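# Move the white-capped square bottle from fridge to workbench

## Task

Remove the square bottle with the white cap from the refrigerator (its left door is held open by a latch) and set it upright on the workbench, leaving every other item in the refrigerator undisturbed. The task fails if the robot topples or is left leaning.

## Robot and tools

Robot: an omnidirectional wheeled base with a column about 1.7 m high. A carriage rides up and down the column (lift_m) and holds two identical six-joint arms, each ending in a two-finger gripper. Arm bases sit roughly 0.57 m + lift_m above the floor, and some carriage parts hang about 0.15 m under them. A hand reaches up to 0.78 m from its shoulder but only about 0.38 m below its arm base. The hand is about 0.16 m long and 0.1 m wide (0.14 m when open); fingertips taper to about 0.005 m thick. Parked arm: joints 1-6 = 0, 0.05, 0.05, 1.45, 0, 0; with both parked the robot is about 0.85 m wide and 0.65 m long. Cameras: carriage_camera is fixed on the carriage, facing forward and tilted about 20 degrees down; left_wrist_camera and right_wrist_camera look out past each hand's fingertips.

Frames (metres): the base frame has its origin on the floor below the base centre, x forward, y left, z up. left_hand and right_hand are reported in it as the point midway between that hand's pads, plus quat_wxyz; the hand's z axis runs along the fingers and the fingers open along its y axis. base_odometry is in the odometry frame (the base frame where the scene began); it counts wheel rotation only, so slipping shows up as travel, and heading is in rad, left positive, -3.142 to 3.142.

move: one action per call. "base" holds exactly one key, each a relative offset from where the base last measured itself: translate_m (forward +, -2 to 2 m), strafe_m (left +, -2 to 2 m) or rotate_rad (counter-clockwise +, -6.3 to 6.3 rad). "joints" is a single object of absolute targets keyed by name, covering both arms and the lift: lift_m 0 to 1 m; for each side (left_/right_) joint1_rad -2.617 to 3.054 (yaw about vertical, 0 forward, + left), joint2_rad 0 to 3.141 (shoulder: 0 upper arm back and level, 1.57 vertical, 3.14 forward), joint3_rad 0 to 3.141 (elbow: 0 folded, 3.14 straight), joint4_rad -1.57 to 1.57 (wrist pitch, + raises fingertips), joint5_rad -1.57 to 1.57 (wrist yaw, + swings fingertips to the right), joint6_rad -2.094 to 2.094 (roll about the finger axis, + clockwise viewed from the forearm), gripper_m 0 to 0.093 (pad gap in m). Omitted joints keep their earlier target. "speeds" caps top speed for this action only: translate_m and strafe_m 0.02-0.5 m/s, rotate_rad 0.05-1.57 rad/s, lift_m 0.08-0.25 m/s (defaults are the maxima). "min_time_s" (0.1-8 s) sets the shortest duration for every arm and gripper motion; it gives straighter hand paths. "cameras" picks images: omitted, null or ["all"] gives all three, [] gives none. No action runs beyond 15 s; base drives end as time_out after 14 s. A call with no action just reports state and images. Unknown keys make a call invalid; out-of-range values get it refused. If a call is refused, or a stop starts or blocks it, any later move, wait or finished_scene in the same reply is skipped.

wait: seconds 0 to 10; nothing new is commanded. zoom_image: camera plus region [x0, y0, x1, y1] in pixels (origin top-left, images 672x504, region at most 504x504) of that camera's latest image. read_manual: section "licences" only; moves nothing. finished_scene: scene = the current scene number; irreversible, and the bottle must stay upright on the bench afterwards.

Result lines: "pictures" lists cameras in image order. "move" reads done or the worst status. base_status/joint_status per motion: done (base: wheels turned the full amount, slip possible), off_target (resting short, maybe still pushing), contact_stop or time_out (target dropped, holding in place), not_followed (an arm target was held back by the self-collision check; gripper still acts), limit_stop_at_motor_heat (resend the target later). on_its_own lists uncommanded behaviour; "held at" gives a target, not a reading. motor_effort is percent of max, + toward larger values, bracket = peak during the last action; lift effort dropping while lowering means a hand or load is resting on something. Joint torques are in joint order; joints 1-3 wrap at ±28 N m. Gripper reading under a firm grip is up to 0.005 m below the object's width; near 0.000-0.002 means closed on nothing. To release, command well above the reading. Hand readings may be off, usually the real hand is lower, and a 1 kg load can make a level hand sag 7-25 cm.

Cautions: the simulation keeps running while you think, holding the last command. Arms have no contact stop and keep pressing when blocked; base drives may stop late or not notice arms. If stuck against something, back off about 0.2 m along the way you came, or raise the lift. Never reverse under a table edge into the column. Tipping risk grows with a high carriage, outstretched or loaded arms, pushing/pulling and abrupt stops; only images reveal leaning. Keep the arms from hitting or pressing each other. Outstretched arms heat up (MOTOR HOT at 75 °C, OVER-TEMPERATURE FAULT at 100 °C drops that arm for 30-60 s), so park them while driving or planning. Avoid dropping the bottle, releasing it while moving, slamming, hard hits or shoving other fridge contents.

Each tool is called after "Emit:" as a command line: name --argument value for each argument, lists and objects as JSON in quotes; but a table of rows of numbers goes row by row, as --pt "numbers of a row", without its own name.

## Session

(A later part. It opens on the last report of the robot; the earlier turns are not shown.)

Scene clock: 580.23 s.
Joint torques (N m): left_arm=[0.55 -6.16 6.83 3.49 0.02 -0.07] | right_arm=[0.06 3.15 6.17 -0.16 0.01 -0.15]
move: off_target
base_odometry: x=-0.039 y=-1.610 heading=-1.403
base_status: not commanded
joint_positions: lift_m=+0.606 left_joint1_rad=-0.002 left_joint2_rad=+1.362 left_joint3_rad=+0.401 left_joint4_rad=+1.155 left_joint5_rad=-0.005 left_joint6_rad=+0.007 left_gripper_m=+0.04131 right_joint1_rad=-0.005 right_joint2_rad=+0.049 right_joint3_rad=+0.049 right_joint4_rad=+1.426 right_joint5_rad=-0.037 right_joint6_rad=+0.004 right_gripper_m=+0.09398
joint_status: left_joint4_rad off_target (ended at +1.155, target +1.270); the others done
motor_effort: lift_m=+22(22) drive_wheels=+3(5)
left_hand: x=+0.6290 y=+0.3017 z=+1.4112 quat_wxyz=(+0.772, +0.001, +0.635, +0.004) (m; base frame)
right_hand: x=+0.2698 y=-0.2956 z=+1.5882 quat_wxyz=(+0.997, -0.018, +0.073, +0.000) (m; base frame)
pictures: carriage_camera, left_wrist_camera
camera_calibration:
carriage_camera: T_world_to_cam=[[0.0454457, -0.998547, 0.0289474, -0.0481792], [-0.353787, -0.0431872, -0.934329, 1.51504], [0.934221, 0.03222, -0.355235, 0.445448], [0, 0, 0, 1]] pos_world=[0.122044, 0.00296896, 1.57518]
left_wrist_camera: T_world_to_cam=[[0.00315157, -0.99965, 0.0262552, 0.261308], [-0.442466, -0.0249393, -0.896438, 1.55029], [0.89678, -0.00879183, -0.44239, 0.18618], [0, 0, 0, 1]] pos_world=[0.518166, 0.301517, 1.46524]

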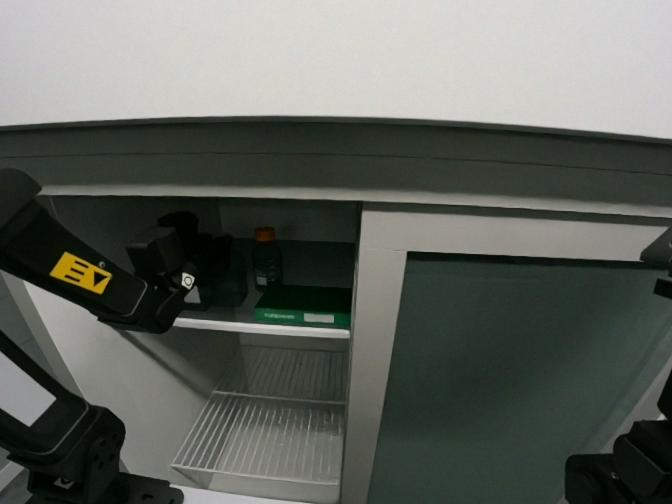

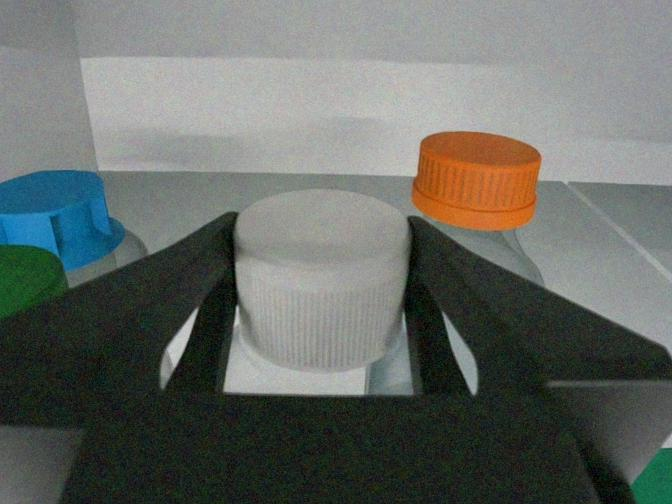

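Emit:
move --base '{"translate_m": -0.12}' --speeds '{"translate_m": 0.06}' --cameras '["left_wrist_camera"]'

Scene clock: 592.53 s.
Joint torques (N m): left_arm=[0.54 -6.16 7.02 3.49 0.02 -0.08] | right_arm=[0.06 3.15 6.16 -0.16 0.01 -0.15]
move: done
base_odometry: x=-0.059 y=-1.492 heading=-1.402
base_status: done
joint_positions: lift_m=+0.606 left_joint1_rad=-0.002 left_joint2_rad=+1.362 left_joint3_rad=+0.401 left_joint4_rad=+1.158 left_joint5_rad=-0.005 left_joint6_rad=+0.007 left_gripper_m=+0.04131 right_joint1_rad=-0.005 right_joint2_rad=+0.049 right_joint3_rad=+0.049 right_joint4_rad=+1.426 right_joint5_rad=-0.037 right_joint6_rad=+0.004 right_gripper_m=+0.09398
joint_status: not commanded
motor_effort: lift_m=+22(22) drive_wheels=-6(13)
left_hand: x=+0.6288 y=+0.3017 z=+1.4120 quat_wxyz=(+0.773, +0.001, +0.634, +0.004) (m; base frame)
right_hand: x=+0.2698 y=-0.2956 z=+1.5882 quat_wxyz=(+0.997, -0.018, +0.073, +0.000) (m; base frame)
pictures: left_wrist_camera
camera_calibration:
left_wrist_camera: T_world_to_cam=[[0.0030614, -0.99965, 0.0262735, 0.261318], [-0.439386, -0.0249462, -0.897952, 1.55116], [0.898293, -0.00879522, -0.439309, 0.181391], [0, 0, 0, 1]] pos_world=[0.517818, 0.301518, 1.46569]

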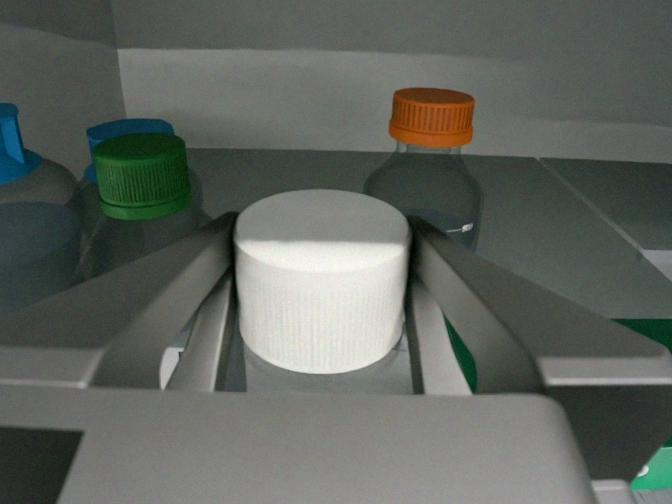

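Emit:
move --base '{"translate_m": -0.45}' --speeds '{"translate_m": 0.2}' --cameras '["left_wrist_camera"]'

Emit:
move --base '{"rotate_rad": 3.12}' --joints '{"lift_m": 0.31}' --speeds '{"rotate_rad": 0.5, "lift_m": 0.12}' --cameras '["left_wrist_camera", "carriage_camera"]'

Scene clock: 632.80 s.
Joint torques (N m): left_arm=[0.54 -6.09 7.09 3.43 0.02 -0.07] | right_arm=[0.03 3.21 6.12 -0.15 0 -0.15]
move: done
base_odometry: x=-0.135 y=-1.048 heading=-1.403
base_status: done
joint_positions: lift_m=+0.606 left_joint1_rad=-0.002 left_joint2_rad=+1.362 left_joint3_rad=+0.401 left_joint4_rad=+1.160 left_joint5_rad=-0.005 left_joint6_rad=+0.007 left_gripper_m=+0.04131 right_joint1_rad=-0.005 right_joint2_rad=+0.049 right_joint3_rad=+0.049 right_joint4_rad=+1.426 right_joint5_rad=-0.037 right_joint6_rad=+0.004 right_gripper_m=+0.09398
joint_status: not commanded
motor_effort: lift_m=+22(22) drive_wheels=-3(12)
left_hand: x=+0.6288 y=+0.3017 z=+1.4124 quat_wxyz=(+0.774, +0.001, +0.634, +0.004) (m; base frame)
right_hand: x=+0.2698 y=-0.2956 z=+1.5882 quat_wxyz=(+0.997, -0.018, +0.073, +0.000) (m; base frame)
pictures: left_wrist_camera
camera_calibration:
left_wrist_camera: T_world_to_cam=[[0.0030213, -0.99965, 0.0262815, 0.261323], [-0.438015, -0.0249493, -0.898621, 1.55155], [0.898962, -0.00879671, -0.437937, 0.179262], [0, 0, 0, 1]] pos_world=[0.517662, 0.301518, 1.46589]

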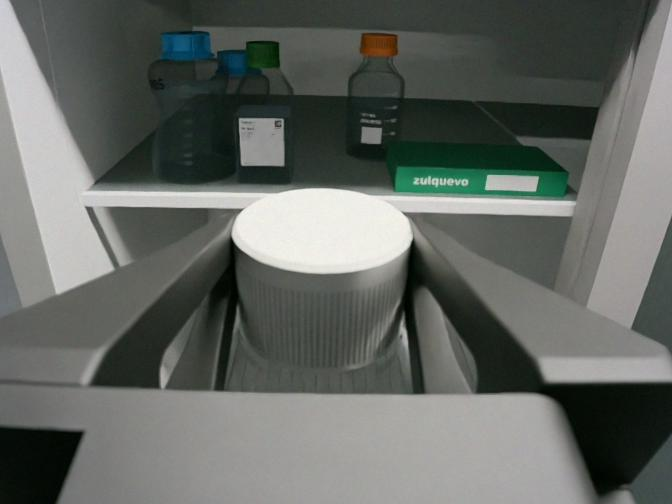

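Scene clock: 639.97 s.
Joint torques (N m): left_arm=[0.34 -6.45 6.98 3.44 -0.02 -0.06] | right_arm=[0.05 3.17 6.16 -0.16 0.01 -0.15]
move: done
base_odometry: x=-0.135 y=-1.048 heading=+1.717
base_status: done
joint_positions: lift_m=+0.310 left_joint1_rad=+0.000 left_joint2_rad=+1.365 left_joint3_rad=+0.401 left_joint4_rad=+1.159 left_joint5_rad=-0.002 left_joint6_rad=+0.005 left_gripper_m=+0.04131 right_joint1_rad=-0.005 right_joint2_rad=+0.049 right_joint3_rad=+0.049 right_joint4_rad=+1.426 right_joint5_rad=-0.037 right_joint6_rad=+0.004 right_gripper_m=+0.09399
joint_status: all done
motor_effort: lift_m=+22(22) drive_wheels=+5(10)
left_hand: x=+0.6292 y=+0.3019 z=+1.1152 quat_wxyz=(+0.773, +0.001, +0.635, +0.003) (m; base frame)
right_hand: x=+0.2698 y=-0.2956 z=+1.2922 quat_wxyz=(+0.997, -0.018, +0.073, +0.000) (m; base frame)
pictures: carriage_camera, left_wrist_camera
camera_calibration:
carriage_camera: T_world_to_cam=[[0.0454457, -0.998547, 0.0289474, -0.0396101], [-0.353787, -0.0431872, -0.934329, 1.23846], [0.934221, 0.03222, -0.355235, 0.34029], [0, 0, 0, 1]] pos_world=[0.122044, 0.00296896, 1.27916]
left_wrist_camera: T_world_to_cam=[[0.0012814, -0.999622, 0.0274682, 0.26906], [-0.441139, -0.0252161, -0.897084, 1.28498], [0.897438, -0.0109678, -0.441005, 0.0537698], [0, 0, 0, 1]] pos_world=[0.518257, 0.301951, 1.16906]

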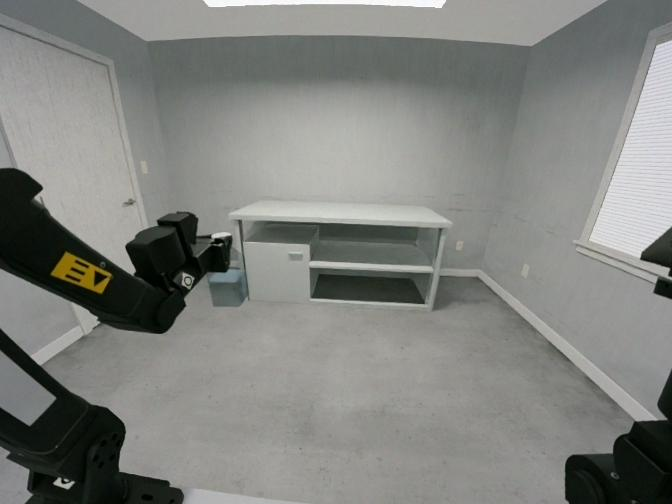

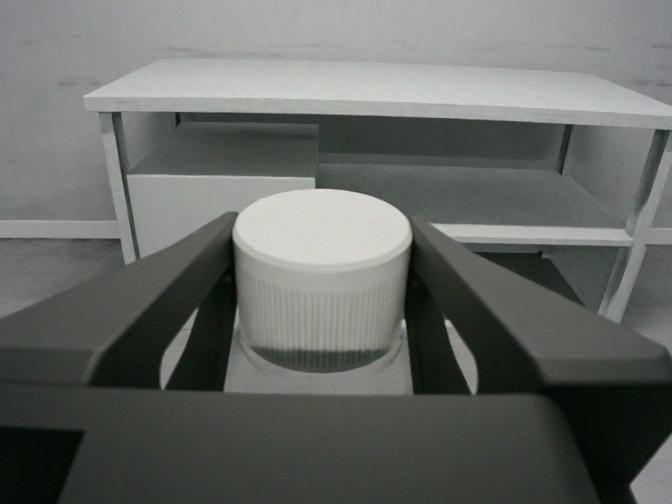

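Emit:
move --base '{"translate_m": 1.3}' --speeds '{"translate_m": 0.3}' --cameras '["left_wrist_camera", "carriage_camera"]'

Scene clock: 663.67 s.
Joint torques (N m): left_arm=[0.34 -6.43 6.94 3.43 -0.02 -0.05] | right_arm=[0.05 3.21 6.15 -0.16 0.01 -0.15]
move: done
MOTOR HOT: joint 4 (wrist pitch) of the left arm reports 77 °C; the controller stops that arm at 100 °C. To cool a motor, set the load down, stop pushing, or move to a pose that needs little force.
base_odometry: x=-0.326 y=+0.237 heading=+1.718
base_status: done
joint_positions: lift_m=+0.310 left_joint1_rad=+0.000 left_joint2_rad=+1.365 left_joint3_rad=+0.401 left_joint4_rad=+1.161 left_joint5_rad=-0.002 left_joint6_rad=+0.005 left_gripper_m=+0.04131 right_joint1_rad=-0.005 right_joint2_rad=+0.049 right_joint3_rad=+0.049 right_joint4_rad=+1.427 right_joint5_rad=-0.037 right_joint6_rad=+0.004 right_gripper_m=+0.09399
joint_status: not commanded
motor_effort: lift_m=+22(22) drive_wheels=-7(19)
left_hand: x=+0.6291 y=+0.3019 z=+1.1156 quat_wxyz=(+0.773, +0.001, +0.634, +0.003) (m; base frame)
right_hand: x=+0.2696 y=-0.2956 z=+1.2922 quat_wxyz=(+0.997, -0.018, +0.072, +0.000) (m; base frame)
pictures: carriage_camera, left_wrist_camera
camera_calibration:
carriage_camera: T_world_to_cam=[[0.0454457, -0.998547, 0.0289474, -0.0396101], [-0.353787, -0.0431872, -0.934329, 1.23846], [0.934221, 0.03222, -0.355235, 0.34029], [0, 0, 0, 1]] pos_world=[0.122044, 0.00296896, 1.27916]
left_wrist_camera: T_world_to_cam=[[0.00123948, -0.999622, 0.0274706, 0.269074], [-0.43977, -0.0252166, -0.897756, 1.28517], [0.89811, -0.010968, -0.439635, 0.0520468], [0, 0, 0, 1]] pos_world=[0.518102, 0.301951, 1.16926]

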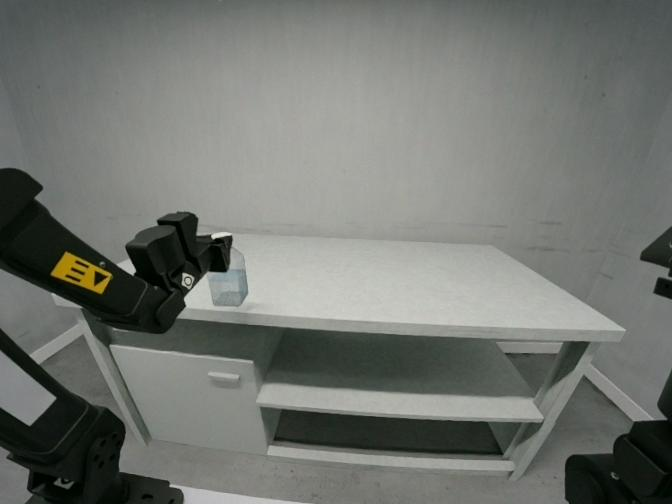

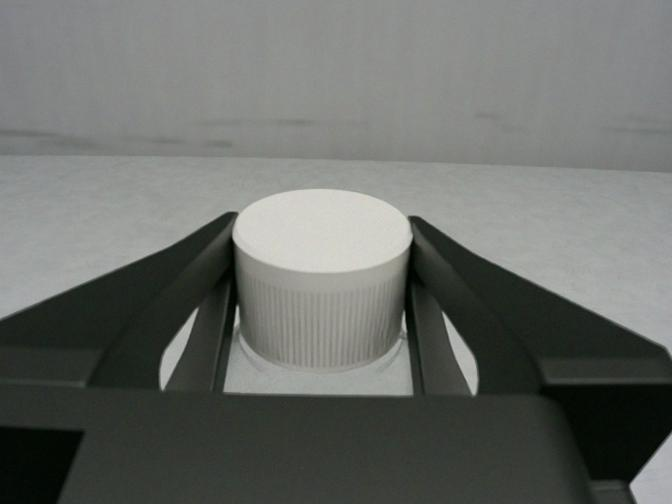

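Emit:
move --base '{"translate_m": 0.22}' --joints '{"lift_m": 0.27}' --speeds '{"translate_m": 0.15, "lift_m": 0.08}' --cameras '["left_wrist_camera", "carriage_camera"]'

Emit:
zoom_image --camera "carriage_camera" --region '[130, 190, 330, 390]'

Scene clock: 683.10 s.
Joint torques (N m): left_arm=[0.36 -6.34 7.01 3.43 -0.01 -0.06] | right_arm=[0.05 3.17 6.11 -0.17 0.01 -0.15]
move: done
MOTOR HOT: still on. Joint 4 (wrist pitch) of the left arm reports 80 °C.
base_odometry: x=-0.359 y=+0.455 heading=+1.719
base_status: done
joint_positions: lift_m=+0.270 left_joint1_rad=+0.000 left_joint2_rad=+1.365 left_joint3_rad=+0.401 left_joint4_rad=+1.161 left_joint5_rad=-0.002 left_joint6_rad=+0.005 left_gripper_m=+0.04131 right_joint1_rad=-0.005 right_joint2_rad=+0.049 right_joint3_rad=+0.049 right_joint4_rad=+1.427 right_joint5_rad=-0.037 right_joint6_rad=+0.004 right_gripper_m=+0.09399
joint_status: all done
motor_effort: lift_m=+22(23) drive_wheels=-5(16)
left_hand: x=+0.6291 y=+0.3019 z=+1.0757 quat_wxyz=(+0.773, +0.001, +0.634, +0.003) (m; base frame)
right_hand: x=+0.2695 y=-0.2956 z=+1.2523 quat_wxyz=(+0.997, -0.018, +0.072, +0.000) (m; base frame)
pictures: carriage_camera, left_wrist_camera
camera_calibration:
carriage_camera: T_world_to_cam=[[0.0454457, -0.998547, 0.0289474, -0.038453], [-0.353787, -0.0431872, -0.934329, 1.20112], [0.934221, 0.03222, -0.355235, 0.326091], [0, 0, 0, 1]] pos_world=[0.122044, 0.00296896, 1.23919]
left_wrist_camera: T_world_to_cam=[[0.001229, -0.999622, 0.0274712, 0.270176], [-0.439427, -0.0252167, -0.897924, 1.24932], [0.898277, -0.0109681, -0.439292, 0.0340571], [0, 0, 0, 1]] pos_world=[0.518063, 0.301951, 1.12934]

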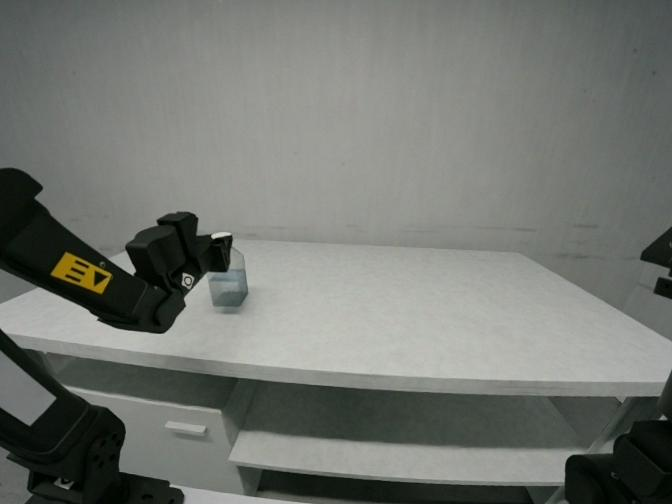

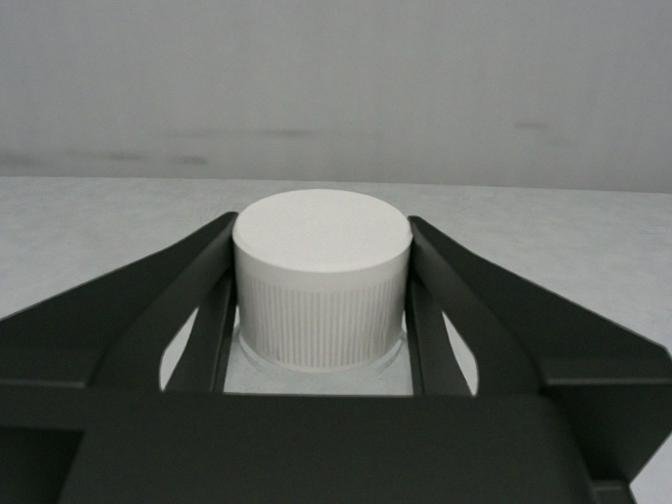

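Scaled by 2.520 from the camera's 672x504 image, which has a finer 960x720 frame.

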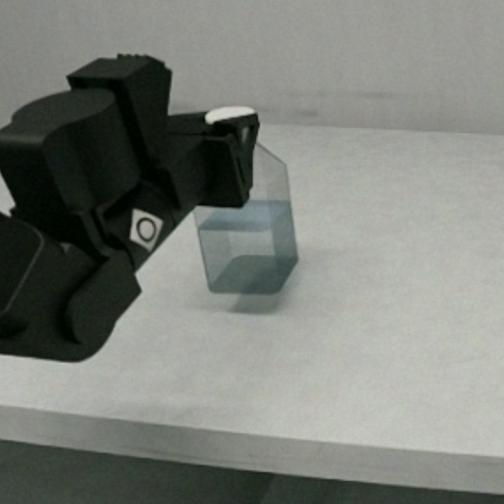

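Emit:
move --joints '{"lift_m": 0.253}' --speeds '{"lift_m": 0.08}' --cameras '["carriage_camera"]'

Emit:
zoom_image --camera "carriage_camera" --region '[170, 220, 290, 340]'

Scene clock: 696.53 s.
Joint torques (N m): left_arm=[0.35 -6.43 7.01 3.43 -0.01 -0.05] | right_arm=[0.06 3.17 6.16 -0.17 0 -0.15]
move: done
MOTOR HOT: still on. Joint 4 (wrist pitch) of the left arm reports 82 °C.
base_odometry: x=-0.359 y=+0.455 heading=+1.719
base_status: not commanded
joint_positions: lift_m=+0.253 left_joint1_rad=+0.000 left_joint2_rad=+1.365 left_joint3_rad=+0.401 left_joint4_rad=+1.161 left_joint5_rad=-0.002 left_joint6_rad=+0.005 left_gripper_m=+0.04131 right_joint1_rad=-0.005 right_joint2_rad=+0.049 right_joint3_rad=+0.049 right_joint4_rad=+1.427 right_joint5_rad=-0.037 right_joint6_rad=+0.004 right_gripper_m=+0.09399
joint_status: all done
motor_effort: lift_m=+22(22) drive_wheels=-5(8)
left_hand: x=+0.6291 y=+0.3019 z=+1.0587 quat_wxyz=(+0.773, +0.001, +0.634, +0.003) (m; base frame)
right_hand: x=+0.2695 y=-0.2956 z=+1.2352 quat_wxyz=(+0.997, -0.018, +0.072, +0.000) (m; base frame)
pictures: carriage_camera
camera_calibration:
carriage_camera: T_world_to_cam=[[0.0454457, -0.998547, 0.0289474, -0.03796], [-0.353787, -0.0431872, -0.934329, 1.1852], [0.934221, 0.03222, -0.355235, 0.320041], [0, 0, 0, 1]] pos_world=[0.122044, 0.00296896, 1.22216]

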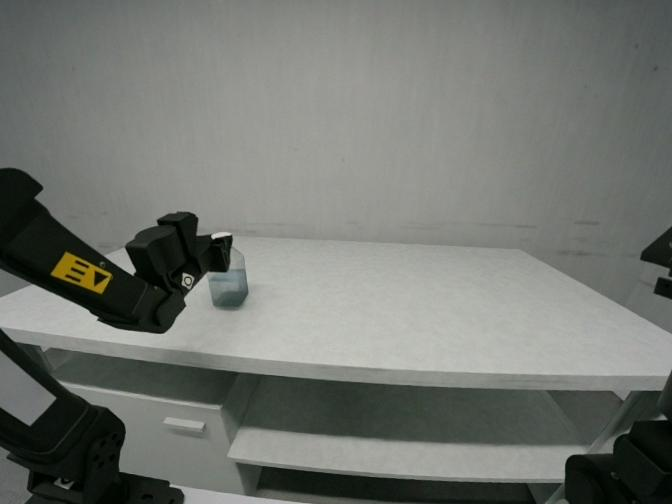

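Scaled by 4.200 from the camera's 672x504 image, which has a finer 960x720 frame.

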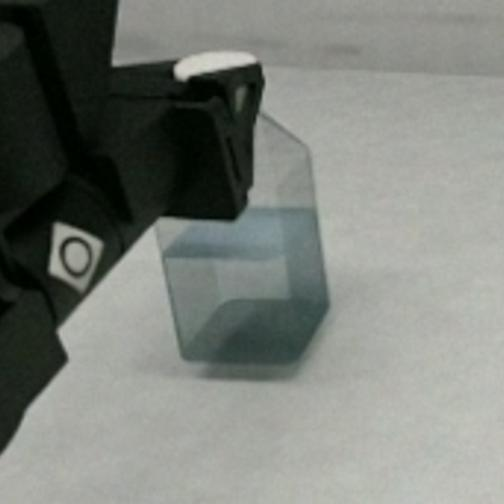

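Emit:
move --joints '{"lift_m": 0.244}' --speeds '{"lift_m": 0.08}' --cameras '["carriage_camera"]'

Emit:
zoom_image --camera "carriage_camera" --region '[170, 220, 290, 340]'

Scene clock: 705.50 s.
Joint torques (N m): left_arm=[0.35 -6.54 6.95 3.43 -0.01 -0.05] | right_arm=[0.06 3.17 6.16 -0.17 0 -0.15]
move: done
MOTOR HOT: still on. Joint 4 (wrist pitch) of the left arm reports 83 °C.
base_odometry: x=-0.359 y=+0.455 heading=+1.719
base_status: not commanded
joint_positions: lift_m=+0.244 left_joint1_rad=+0.000 left_joint2_rad=+1.366 left_joint3_rad=+0.401 left_joint4_rad=+1.161 left_joint5_rad=-0.002 left_joint6_rad=+0.005 left_gripper_m=+0.04131 right_joint1_rad=-0.005 right_joint2_rad=+0.049 right_joint3_rad=+0.049 right_joint4_rad=+1.427 right_joint5_rad=-0.037 right_joint6_rad=+0.004 right_gripper_m=+0.09399
joint_status: all done
motor_effort: lift_m=+22(23) drive_wheels=+3(9)
left_hand: x=+0.6292 y=+0.3019 z=+1.0493 quat_wxyz=(+0.773, +0.001, +0.634, +0.003) (m; base frame)
right_hand: x=+0.2695 y=-0.2956 z=+1.2262 quat_wxyz=(+0.997, -0.018, +0.072, +0.000) (m; base frame)
pictures: carriage_camera
camera_calibration:
carriage_camera: T_world_to_cam=[[0.0454457, -0.998547, 0.0289474, -0.0376991], [-0.353787, -0.0431872, -0.934329, 1.17678], [0.934221, 0.03222, -0.355235, 0.316839], [0, 0, 0, 1]] pos_world=[0.122044, 0.00296896, 1.21314]

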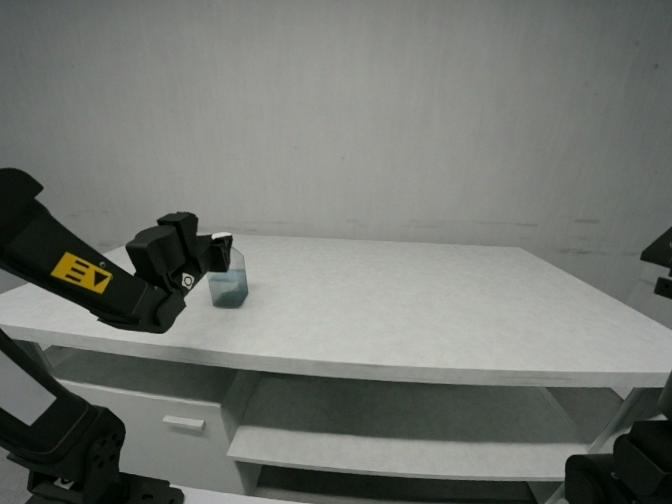

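Scaled by 4.200 from the camera's 672x504 image, which has a finer 960x720 frame.

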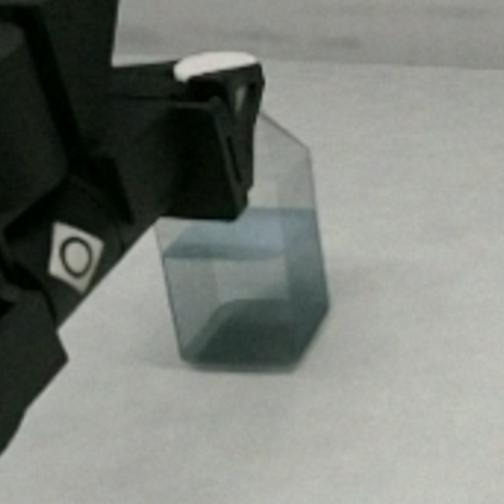

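Emit:
move --joints '{"lift_m": 0.239}' --speeds '{"lift_m": 0.08}' --cameras '["carriage_camera"]'

Emit:
zoom_image --camera "carriage_camera" --region '[170, 220, 290, 340]'

Scene clock: 714.37 s.
Joint torques (N m): left_arm=[0.35 -6.58 7.09 3.41 -0.01 -0.06] | right_arm=[0.02 3.25 6.17 -0.18 0 -0.15]
move: done
MOTOR HOT: still on. Joint 4 (wrist pitch) of the left arm reports 84 °C.
base_odometry: x=-0.359 y=+0.455 heading=+1.719
base_status: not commanded
joint_positions: lift_m=+0.239 left_joint1_rad=+0.000 left_joint2_rad=+1.366 left_joint3_rad=+0.401 left_joint4_rad=+1.162 left_joint5_rad=-0.002 left_joint6_rad=+0.005 left_gripper_m=+0.04131 right_joint1_rad=-0.005 right_joint2_rad=+0.049 right_joint3_rad=+0.049 right_joint4_rad=+1.428 right_joint5_rad=-0.037 right_joint6_rad=+0.004 right_gripper_m=+0.09399
joint_status: all done
motor_effort: lift_m=+22(23) drive_wheels=+5(8)
left_hand: x=+0.6292 y=+0.3019 z=+1.0446 quat_wxyz=(+0.773, +0.001, +0.634, +0.003) (m; base frame)
right_hand: x=+0.2694 y=-0.2956 z=+1.2213 quat_wxyz=(+0.997, -0.018, +0.072, +0.000) (m; base frame)
pictures: carriage_camera
camera_calibration:
carriage_camera: T_world_to_cam=[[0.0454457, -0.998547, 0.0289474, -0.0375566], [-0.353787, -0.0431872, -0.934329, 1.17218], [0.934221, 0.03222, -0.355235, 0.31509], [0, 0, 0, 1]] pos_world=[0.122044, 0.00296896, 1.20822]

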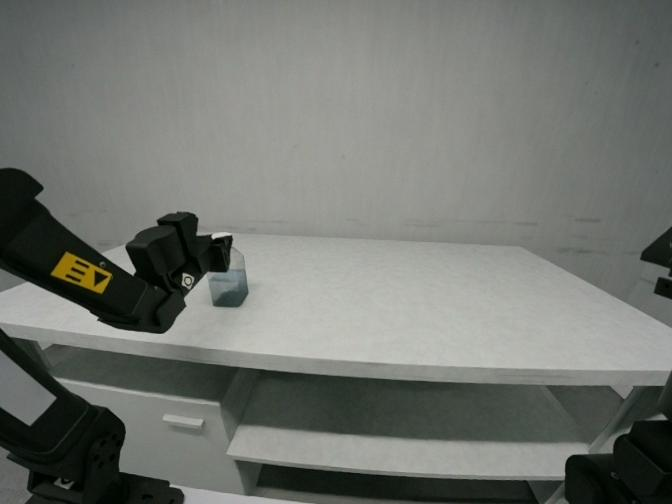

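Scaled by 4.200 from the camera's 672x504 image, which has a finer 960x720 frame.

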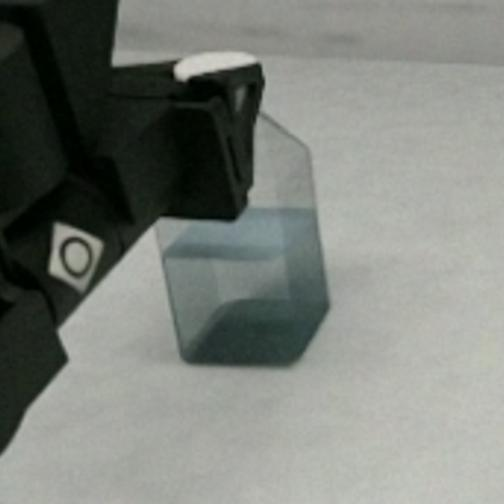

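Emit:
move --joints '{"lift_m": 0.233}' --speeds '{"lift_m": 0.08}' --cameras '["left_wrist_camera"]'

Scene clock: 721.67 s.
Joint torques (N m): left_arm=[0.32 -6.56 6.97 3.26 -0.01 -0.05] | right_arm=[0.05 3.12 6.19 -0.17 0.01 -0.15]
move: done
MOTOR HOT: still on. Joint 4 (wrist pitch) of the left arm reports 84 °C.
base_odometry: x=-0.359 y=+0.455 heading=+1.719
base_status: not commanded
joint_positions: lift_m=+0.233 left_joint1_rad=+0.000 left_joint2_rad=+1.366 left_joint3_rad=+0.401 left_joint4_rad=+1.174 left_joint5_rad=-0.002 left_joint6_rad=+0.005 left_gripper_m=+0.04131 right_joint1_rad=-0.005 right_joint2_rad=+0.049 right_joint3_rad=+0.049 right_joint4_rad=+1.427 right_joint5_rad=-0.037 right_joint6_rad=+0.004 right_gripper_m=+0.09399
joint_status: all done
motor_effort: lift_m=+22(23) drive_wheels=-8(8)
left_hand: x=+0.6286 y=+0.3019 z=+1.0415 quat_wxyz=(+0.777, +0.001, +0.629, +0.003) (m; base frame)
right_hand: x=+0.2695 y=-0.2956 z=+1.2153 quat_wxyz=(+0.997, -0.018, +0.072, +0.000) (m; base frame)
pictures: left_wrist_camera
camera_calibration:
left_wrist_camera: T_world_to_cam=[[0.000893546, -0.999622, 0.0274882, 0.271309], [-0.428434, -0.0252203, -0.903221, 1.21701], [0.903573, -0.0109698, -0.428294, 0.00470607], [0, 0, 0, 1]] pos_world=[0.516915, 0.301951, 1.09379]

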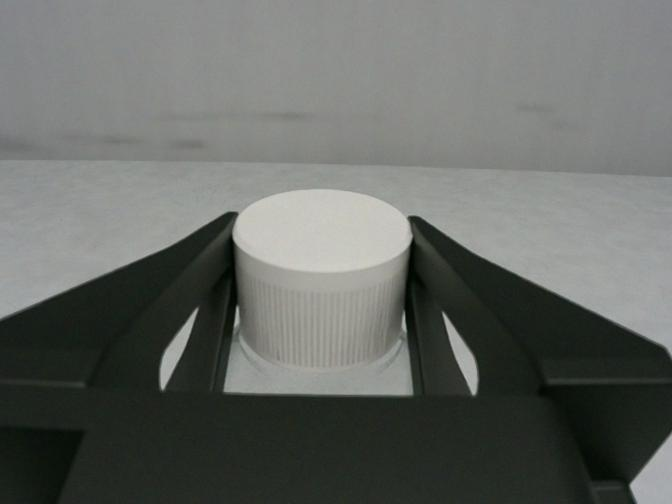

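Emit:
move --joints '{"lift_m": 0.231, "left_joint4_rad": 1.165}' --speeds '{"lift_m": 0.08}' --min_time_s 1 --cameras '["left_wrist_camera", "carriage_camera"]'

Emit:
zoom_image --camera "carriage_camera" --region '[170, 220, 290, 340]'

Scene clock: 738.20 s.
Joint torques (N m): left_arm=[0.35 -6.52 6.94 2.05 -0.01 -0.05] | right_arm=[0.06 3.15 6.16 -0.17 0.01 -0.15]
move: done
MOTOR HOT: still on. Joint 4 (wrist pitch) of the left arm reports 77 °C.
base_odometry: x=-0.359 y=+0.455 heading=+1.719
base_status: not commanded
joint_positions: lift_m=+0.231 left_joint1_rad=+0.000 left_joint2_rad=+1.366 left_joint3_rad=+0.401 left_joint4_rad=+1.174 left_joint5_rad=-0.002 left_joint6_rad=+0.005 left_gripper_m=+0.04131 right_joint1_rad=-0.005 right_joint2_rad=+0.049 right_joint3_rad=+0.049 right_joint4_rad=+1.427 right_joint5_rad=-0.037 right_joint6_rad=+0.004 right_gripper_m=+0.09399
joint_status: all done
motor_effort: lift_m=+21(22) drive_wheels=-6(10)
left_hand: x=+0.6286 y=+0.3019 z=+1.0395 quat_wxyz=(+0.777, +0.001, +0.630, +0.003) (m; base frame)
right_hand: x=+0.2695 y=-0.2956 z=+1.2134 quat_wxyz=(+0.997, -0.018, +0.072, +0.000) (m; base frame)
pictures: carriage_camera, left_wrist_camera
camera_calibration:
carriage_camera: T_world_to_cam=[[0.0454457, -0.998547, 0.0289474, -0.0373274], [-0.353787, -0.0431872, -0.934329, 1.16478], [0.934221, 0.03222, -0.355235, 0.312278], [0, 0, 0, 1]] pos_world=[0.122044, 0.00296896, 1.2003]
left_wrist_camera: T_world_to_cam=[[0.000904032, -0.999622, 0.0274877, 0.271358], [-0.428778, -0.0252202, -0.903058, 1.21526], [0.903409, -0.0109698, -0.428639, 0.00429135], [0, 0, 0, 1]] pos_world=[0.516954, 0.301951, 1.09183]

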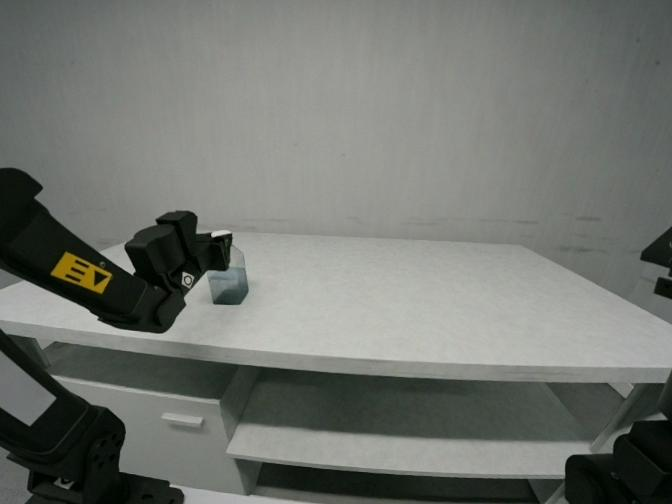

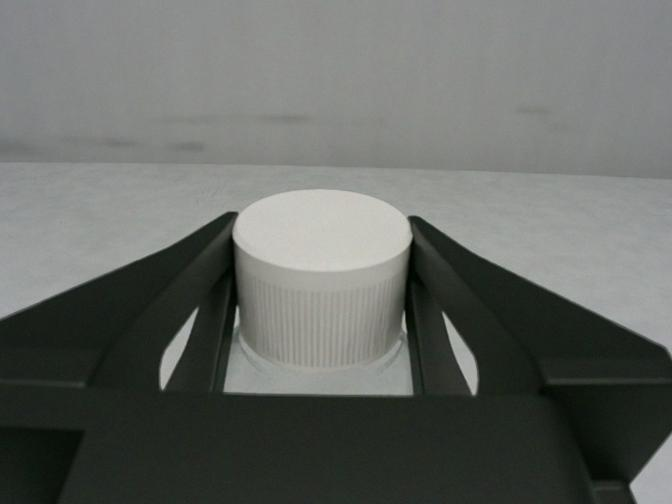

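Scaled by 4.200 from the camera's 672x504 image, which has a finer 960x720 frame.

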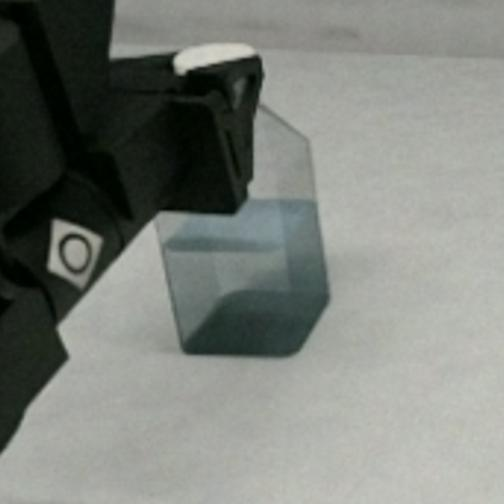

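Emit:
move --joints '{"lift_m": 0.234, "left_joint4_rad": 1.13}' --speeds '{"lift_m": 0.08}' --min_time_s 1 --cameras '["left_wrist_camera"]'

Scene clock: 749.60 s.
Joint torques (N m): left_arm=[0.34 -6.08 6.98 1.87 -0.02 -0.06] | right_arm=[0.06 3.17 6.15 -0.17 0.01 -0.15]
move: done
MOTOR HOT: cleared for the motors of the left arm.
base_odometry: x=-0.359 y=+0.455 heading=+1.719
base_status: not commanded
joint_positions: lift_m=+0.234 left_joint1_rad=+0.000 left_joint2_rad=+1.361 left_joint3_rad=+0.401 left_joint4_rad=+1.155 left_joint5_rad=-0.002 left_joint6_rad=+0.005 left_gripper_m=+0.04131 right_joint1_rad=-0.005 right_joint2_rad=+0.049 right_joint3_rad=+0.049 right_joint4_rad=+1.427 right_joint5_rad=-0.037 right_joint6_rad=+0.004 right_gripper_m=+0.09399
joint_status: all done
motor_effort: lift_m=+26(29) drive_wheels=-5(9)
left_hand: x=+0.6289 y=+0.3019 z=+1.0391 quat_wxyz=(+0.773, +0.001, +0.635, +0.003) (m; base frame)
right_hand: x=+0.2695 y=-0.2956 z=+1.2157 quat_wxyz=(+0.997, -0.018, +0.072, +0.000) (m; base frame)
pictures: left_wrist_camera
camera_calibration:
left_wrist_camera: T_world_to_cam=[[0.00129187, -0.999622, 0.0274676, 0.271145], [-0.441482, -0.025216, -0.896916, 1.21661], [0.897269, -0.0109677, -0.441347, 0.0209694], [0, 0, 0, 1]] pos_world=[0.517946, 0.301951, 1.093]

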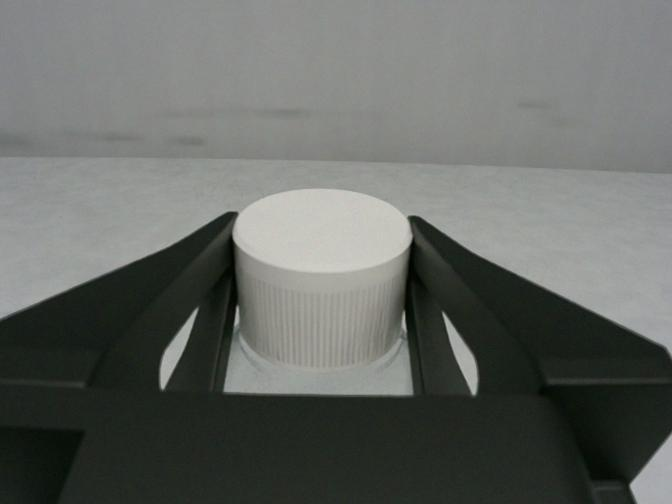

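Emit:
move --joints '{"left_gripper_m": 0.046}' --min_time_s 2 --cameras '["left_wrist_camera"]'

Emit:
move --joints '{"left_gripper_m": 0.07}' --min_time_s 1.5 --cameras '["left_wrist_camera", "carriage_camera"]'

Scene clock: 761.10 s.
Joint torques (N m): left_arm=[0.38 -6.08 6.99 2.1 -0.02 -0.05] | right_arm=[0.03 3.17 6.16 -0.17 0 -0.15]
move: done
base_odometry: x=-0.359 y=+0.455 heading=+1.719
base_status: not commanded
joint_positions: lift_m=+0.234 left_joint1_rad=+0.000 left_joint2_rad=+1.361 left_joint3_rad=+0.401 left_joint4_rad=+1.136 left_joint5_rad=-0.002 left_joint6_rad=+0.005 left_gripper_m=+0.04587 right_joint1_rad=-0.005 right_joint2_rad=+0.049 right_joint3_rad=+0.049 right_joint4_rad=+1.427 right_joint5_rad=-0.037 right_joint6_rad=+0.004 right_gripper_m=+0.09399
joint_status: all done
motor_effort: lift_m=+26(26) drive_wheels=-7(10)
left_hand: x=+0.6297 y=+0.3019 z=+1.0345 quat_wxyz=(+0.766, +0.001, +0.642, +0.003) (m; base frame)
right_hand: x=+0.2695 y=-0.2956 z=+1.2157 quat_wxyz=(+0.997, -0.018, +0.072, +0.000) (m; base frame)
pictures: left_wrist_camera
camera_calibration:
left_wrist_camera: T_world_to_cam=[[0.00181546, -0.999622, 0.0274317, 0.270978], [-0.458508, -0.0252104, -0.888333, 1.2147], [0.888689, -0.0109649, -0.45838, 0.0411829], [0, 0, 0, 1]] pos_world=[0.519858, 0.30195, 1.0905]

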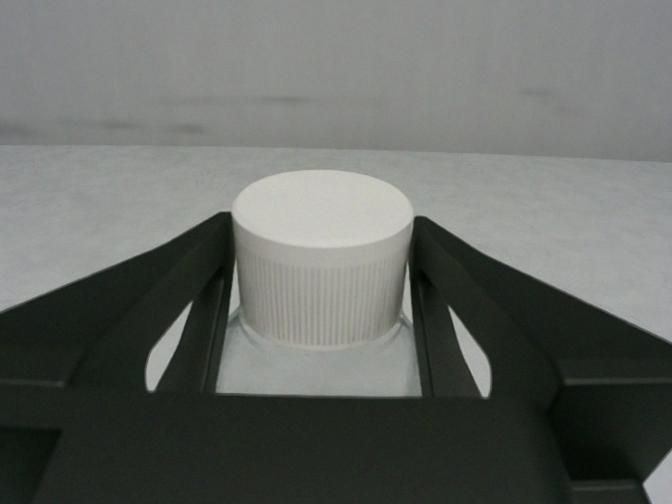

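Scene clock: 762.90 s.
Joint torques (N m): left_arm=[0.35 -6.06 6.97 2.12 -0.02 -0.05] | right_arm=[0.06 3.17 6.15 -0.17 0 -0.15]
move: done
base_odometry: x=-0.359 y=+0.455 heading=+1.719
base_status: not commanded
joint_positions: lift_m=+0.234 left_joint1_rad=+0.000 left_joint2_rad=+1.361 left_joint3_rad=+0.401 left_joint4_rad=+1.135 left_joint5_rad=-0.002 left_joint6_rad=+0.005 left_gripper_m=+0.06985 right_joint1_rad=-0.005 right_joint2_rad=+0.049 right_joint3_rad=+0.049 right_joint4_rad=+1.427 right_joint5_rad=-0.037 right_joint6_rad=+0.004 right_gripper_m=+0.09399
joint_status: all done
motor_effort: lift_m=+26(26) drive_wheels=-6(9)
left_hand: x=+0.6297 y=+0.3019 z=+1.0344 quat_wxyz=(+0.766, +0.001, +0.642, +0.003) (m; base frame)
right_hand: x=+0.2695 y=-0.2956 z=+1.2157 quat_wxyz=(+0.997, -0.018, +0.072, +0.000) (m; base frame)
pictures: carriage_camera, left_wrist_camera
camera_calibration:
carriage_camera: T_world_to_cam=[[0.0454457, -0.998547, 0.0289474, -0.037395], [-0.353787, -0.0431872, -0.934329, 1.16697], [0.934221, 0.03222, -0.355235, 0.313108], [0, 0, 0, 1]] pos_world=[0.122044, 0.00296896, 1.20264]
left_wrist_camera: T_world_to_cam=[[0.00182592, -0.999622, 0.0274309, 0.270975], [-0.458847, -0.0252103, -0.888158, 1.21466], [0.888514, -0.0109648, -0.458719, 0.0415868], [0, 0, 0, 1]] pos_world=[0.519896, 0.30195, 1.09045]

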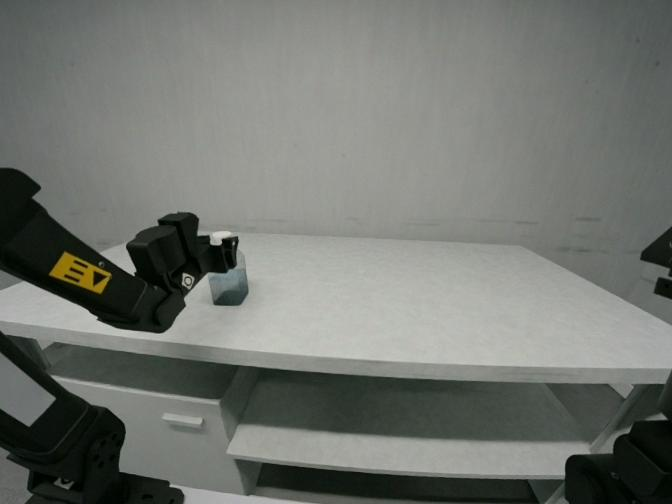

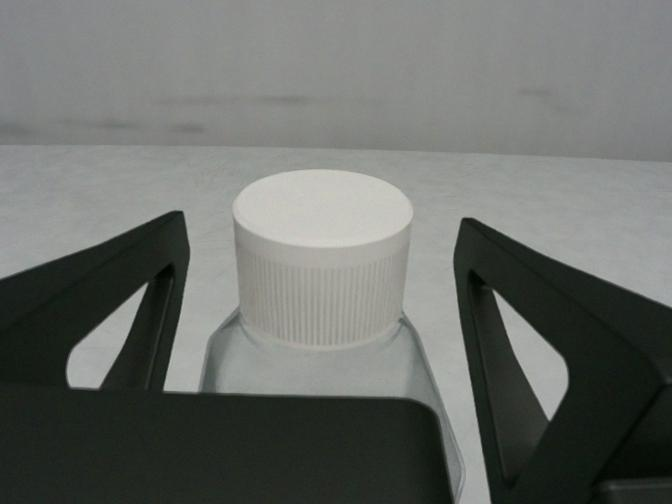

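Released. Back straight off and check.

Emit:
move --base '{"translate_m": -0.3}' --speeds '{"translate_m": 0.15}' --cameras '["left_wrist_camera", "carriage_camera"]'

Scene clock: 776.20 s.
Joint torques (N m): left_arm=[0.35 -6.06 6.97 2.15 -0.02 -0.05] | right_arm=[0.05 3.12 6.11 -0.16 0.01 -0.15]
move: done
base_odometry: x=-0.314 y=+0.158 heading=+1.720
base_status: done
joint_positions: lift_m=+0.234 left_joint1_rad=+0.000 left_joint2_rad=+1.361 left_joint3_rad=+0.401 left_joint4_rad=+1.132 left_joint5_rad=-0.002 left_joint6_rad=+0.005 left_gripper_m=+0.06985 right_joint1_rad=-0.005 right_joint2_rad=+0.049 right_joint3_rad=+0.049 right_joint4_rad=+1.427 right_joint5_rad=-0.037 right_joint6_rad=+0.004 right_gripper_m=+0.09399
joint_status: not commanded
motor_effort: lift_m=+26(26) drive_wheels=-6(14)
left_hand: x=+0.6298 y=+0.3019 z=+1.0339 quat_wxyz=(+0.766, +0.001, +0.643, +0.003) (m; base frame)
right_hand: x=+0.2697 y=-0.2956 z=+1.2157 quat_wxyz=(+0.997, -0.018, +0.072, +0.000) (m; base frame)
pictures: carriage_camera, left_wrist_camera
camera_calibration:
carriage_camera: T_world_to_cam=[[0.0454457, -0.998547, 0.0289474, -0.037395], [-0.353787, -0.0431872, -0.934329, 1.16697], [0.934221, 0.03222, -0.355235, 0.313108], [0, 0, 0, 1]] pos_world=[0.122044, 0.00296896, 1.20264]
left_wrist_camera: T_world_to_cam=[[0.0018887, -0.999622, 0.0274259, 0.270953], [-0.460878, -0.0252096, -0.887105, 1.21446], [0.887461, -0.0109645, -0.460752, 0.0441194], [0, 0, 0, 1]] pos_world=[0.520052, 0.30195, 1.09025]

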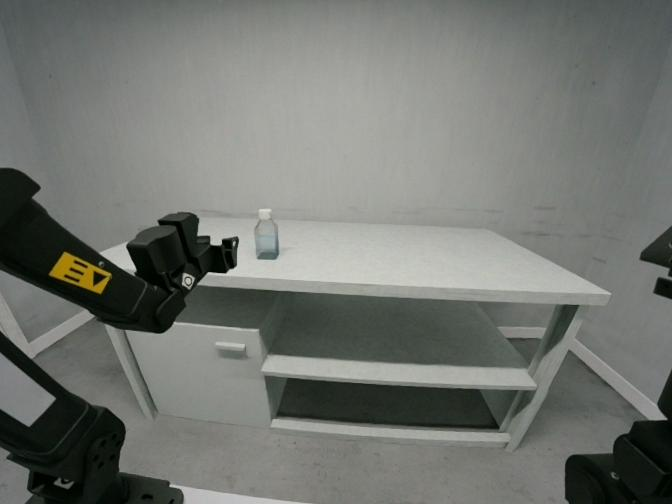

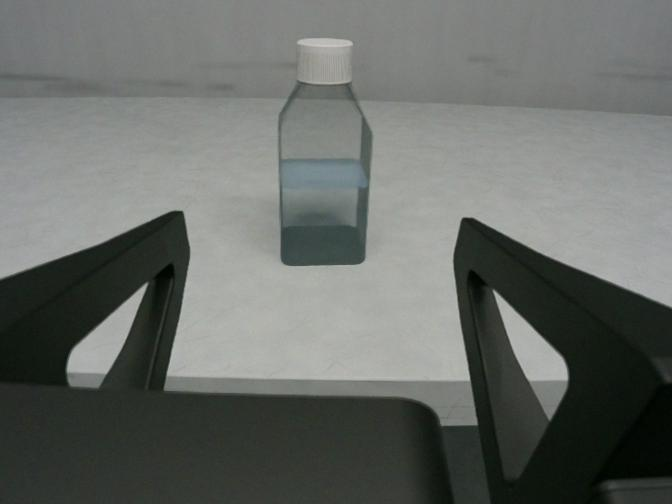

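Emit:
finished_scene --scene 1

The scene is finished: the task was done.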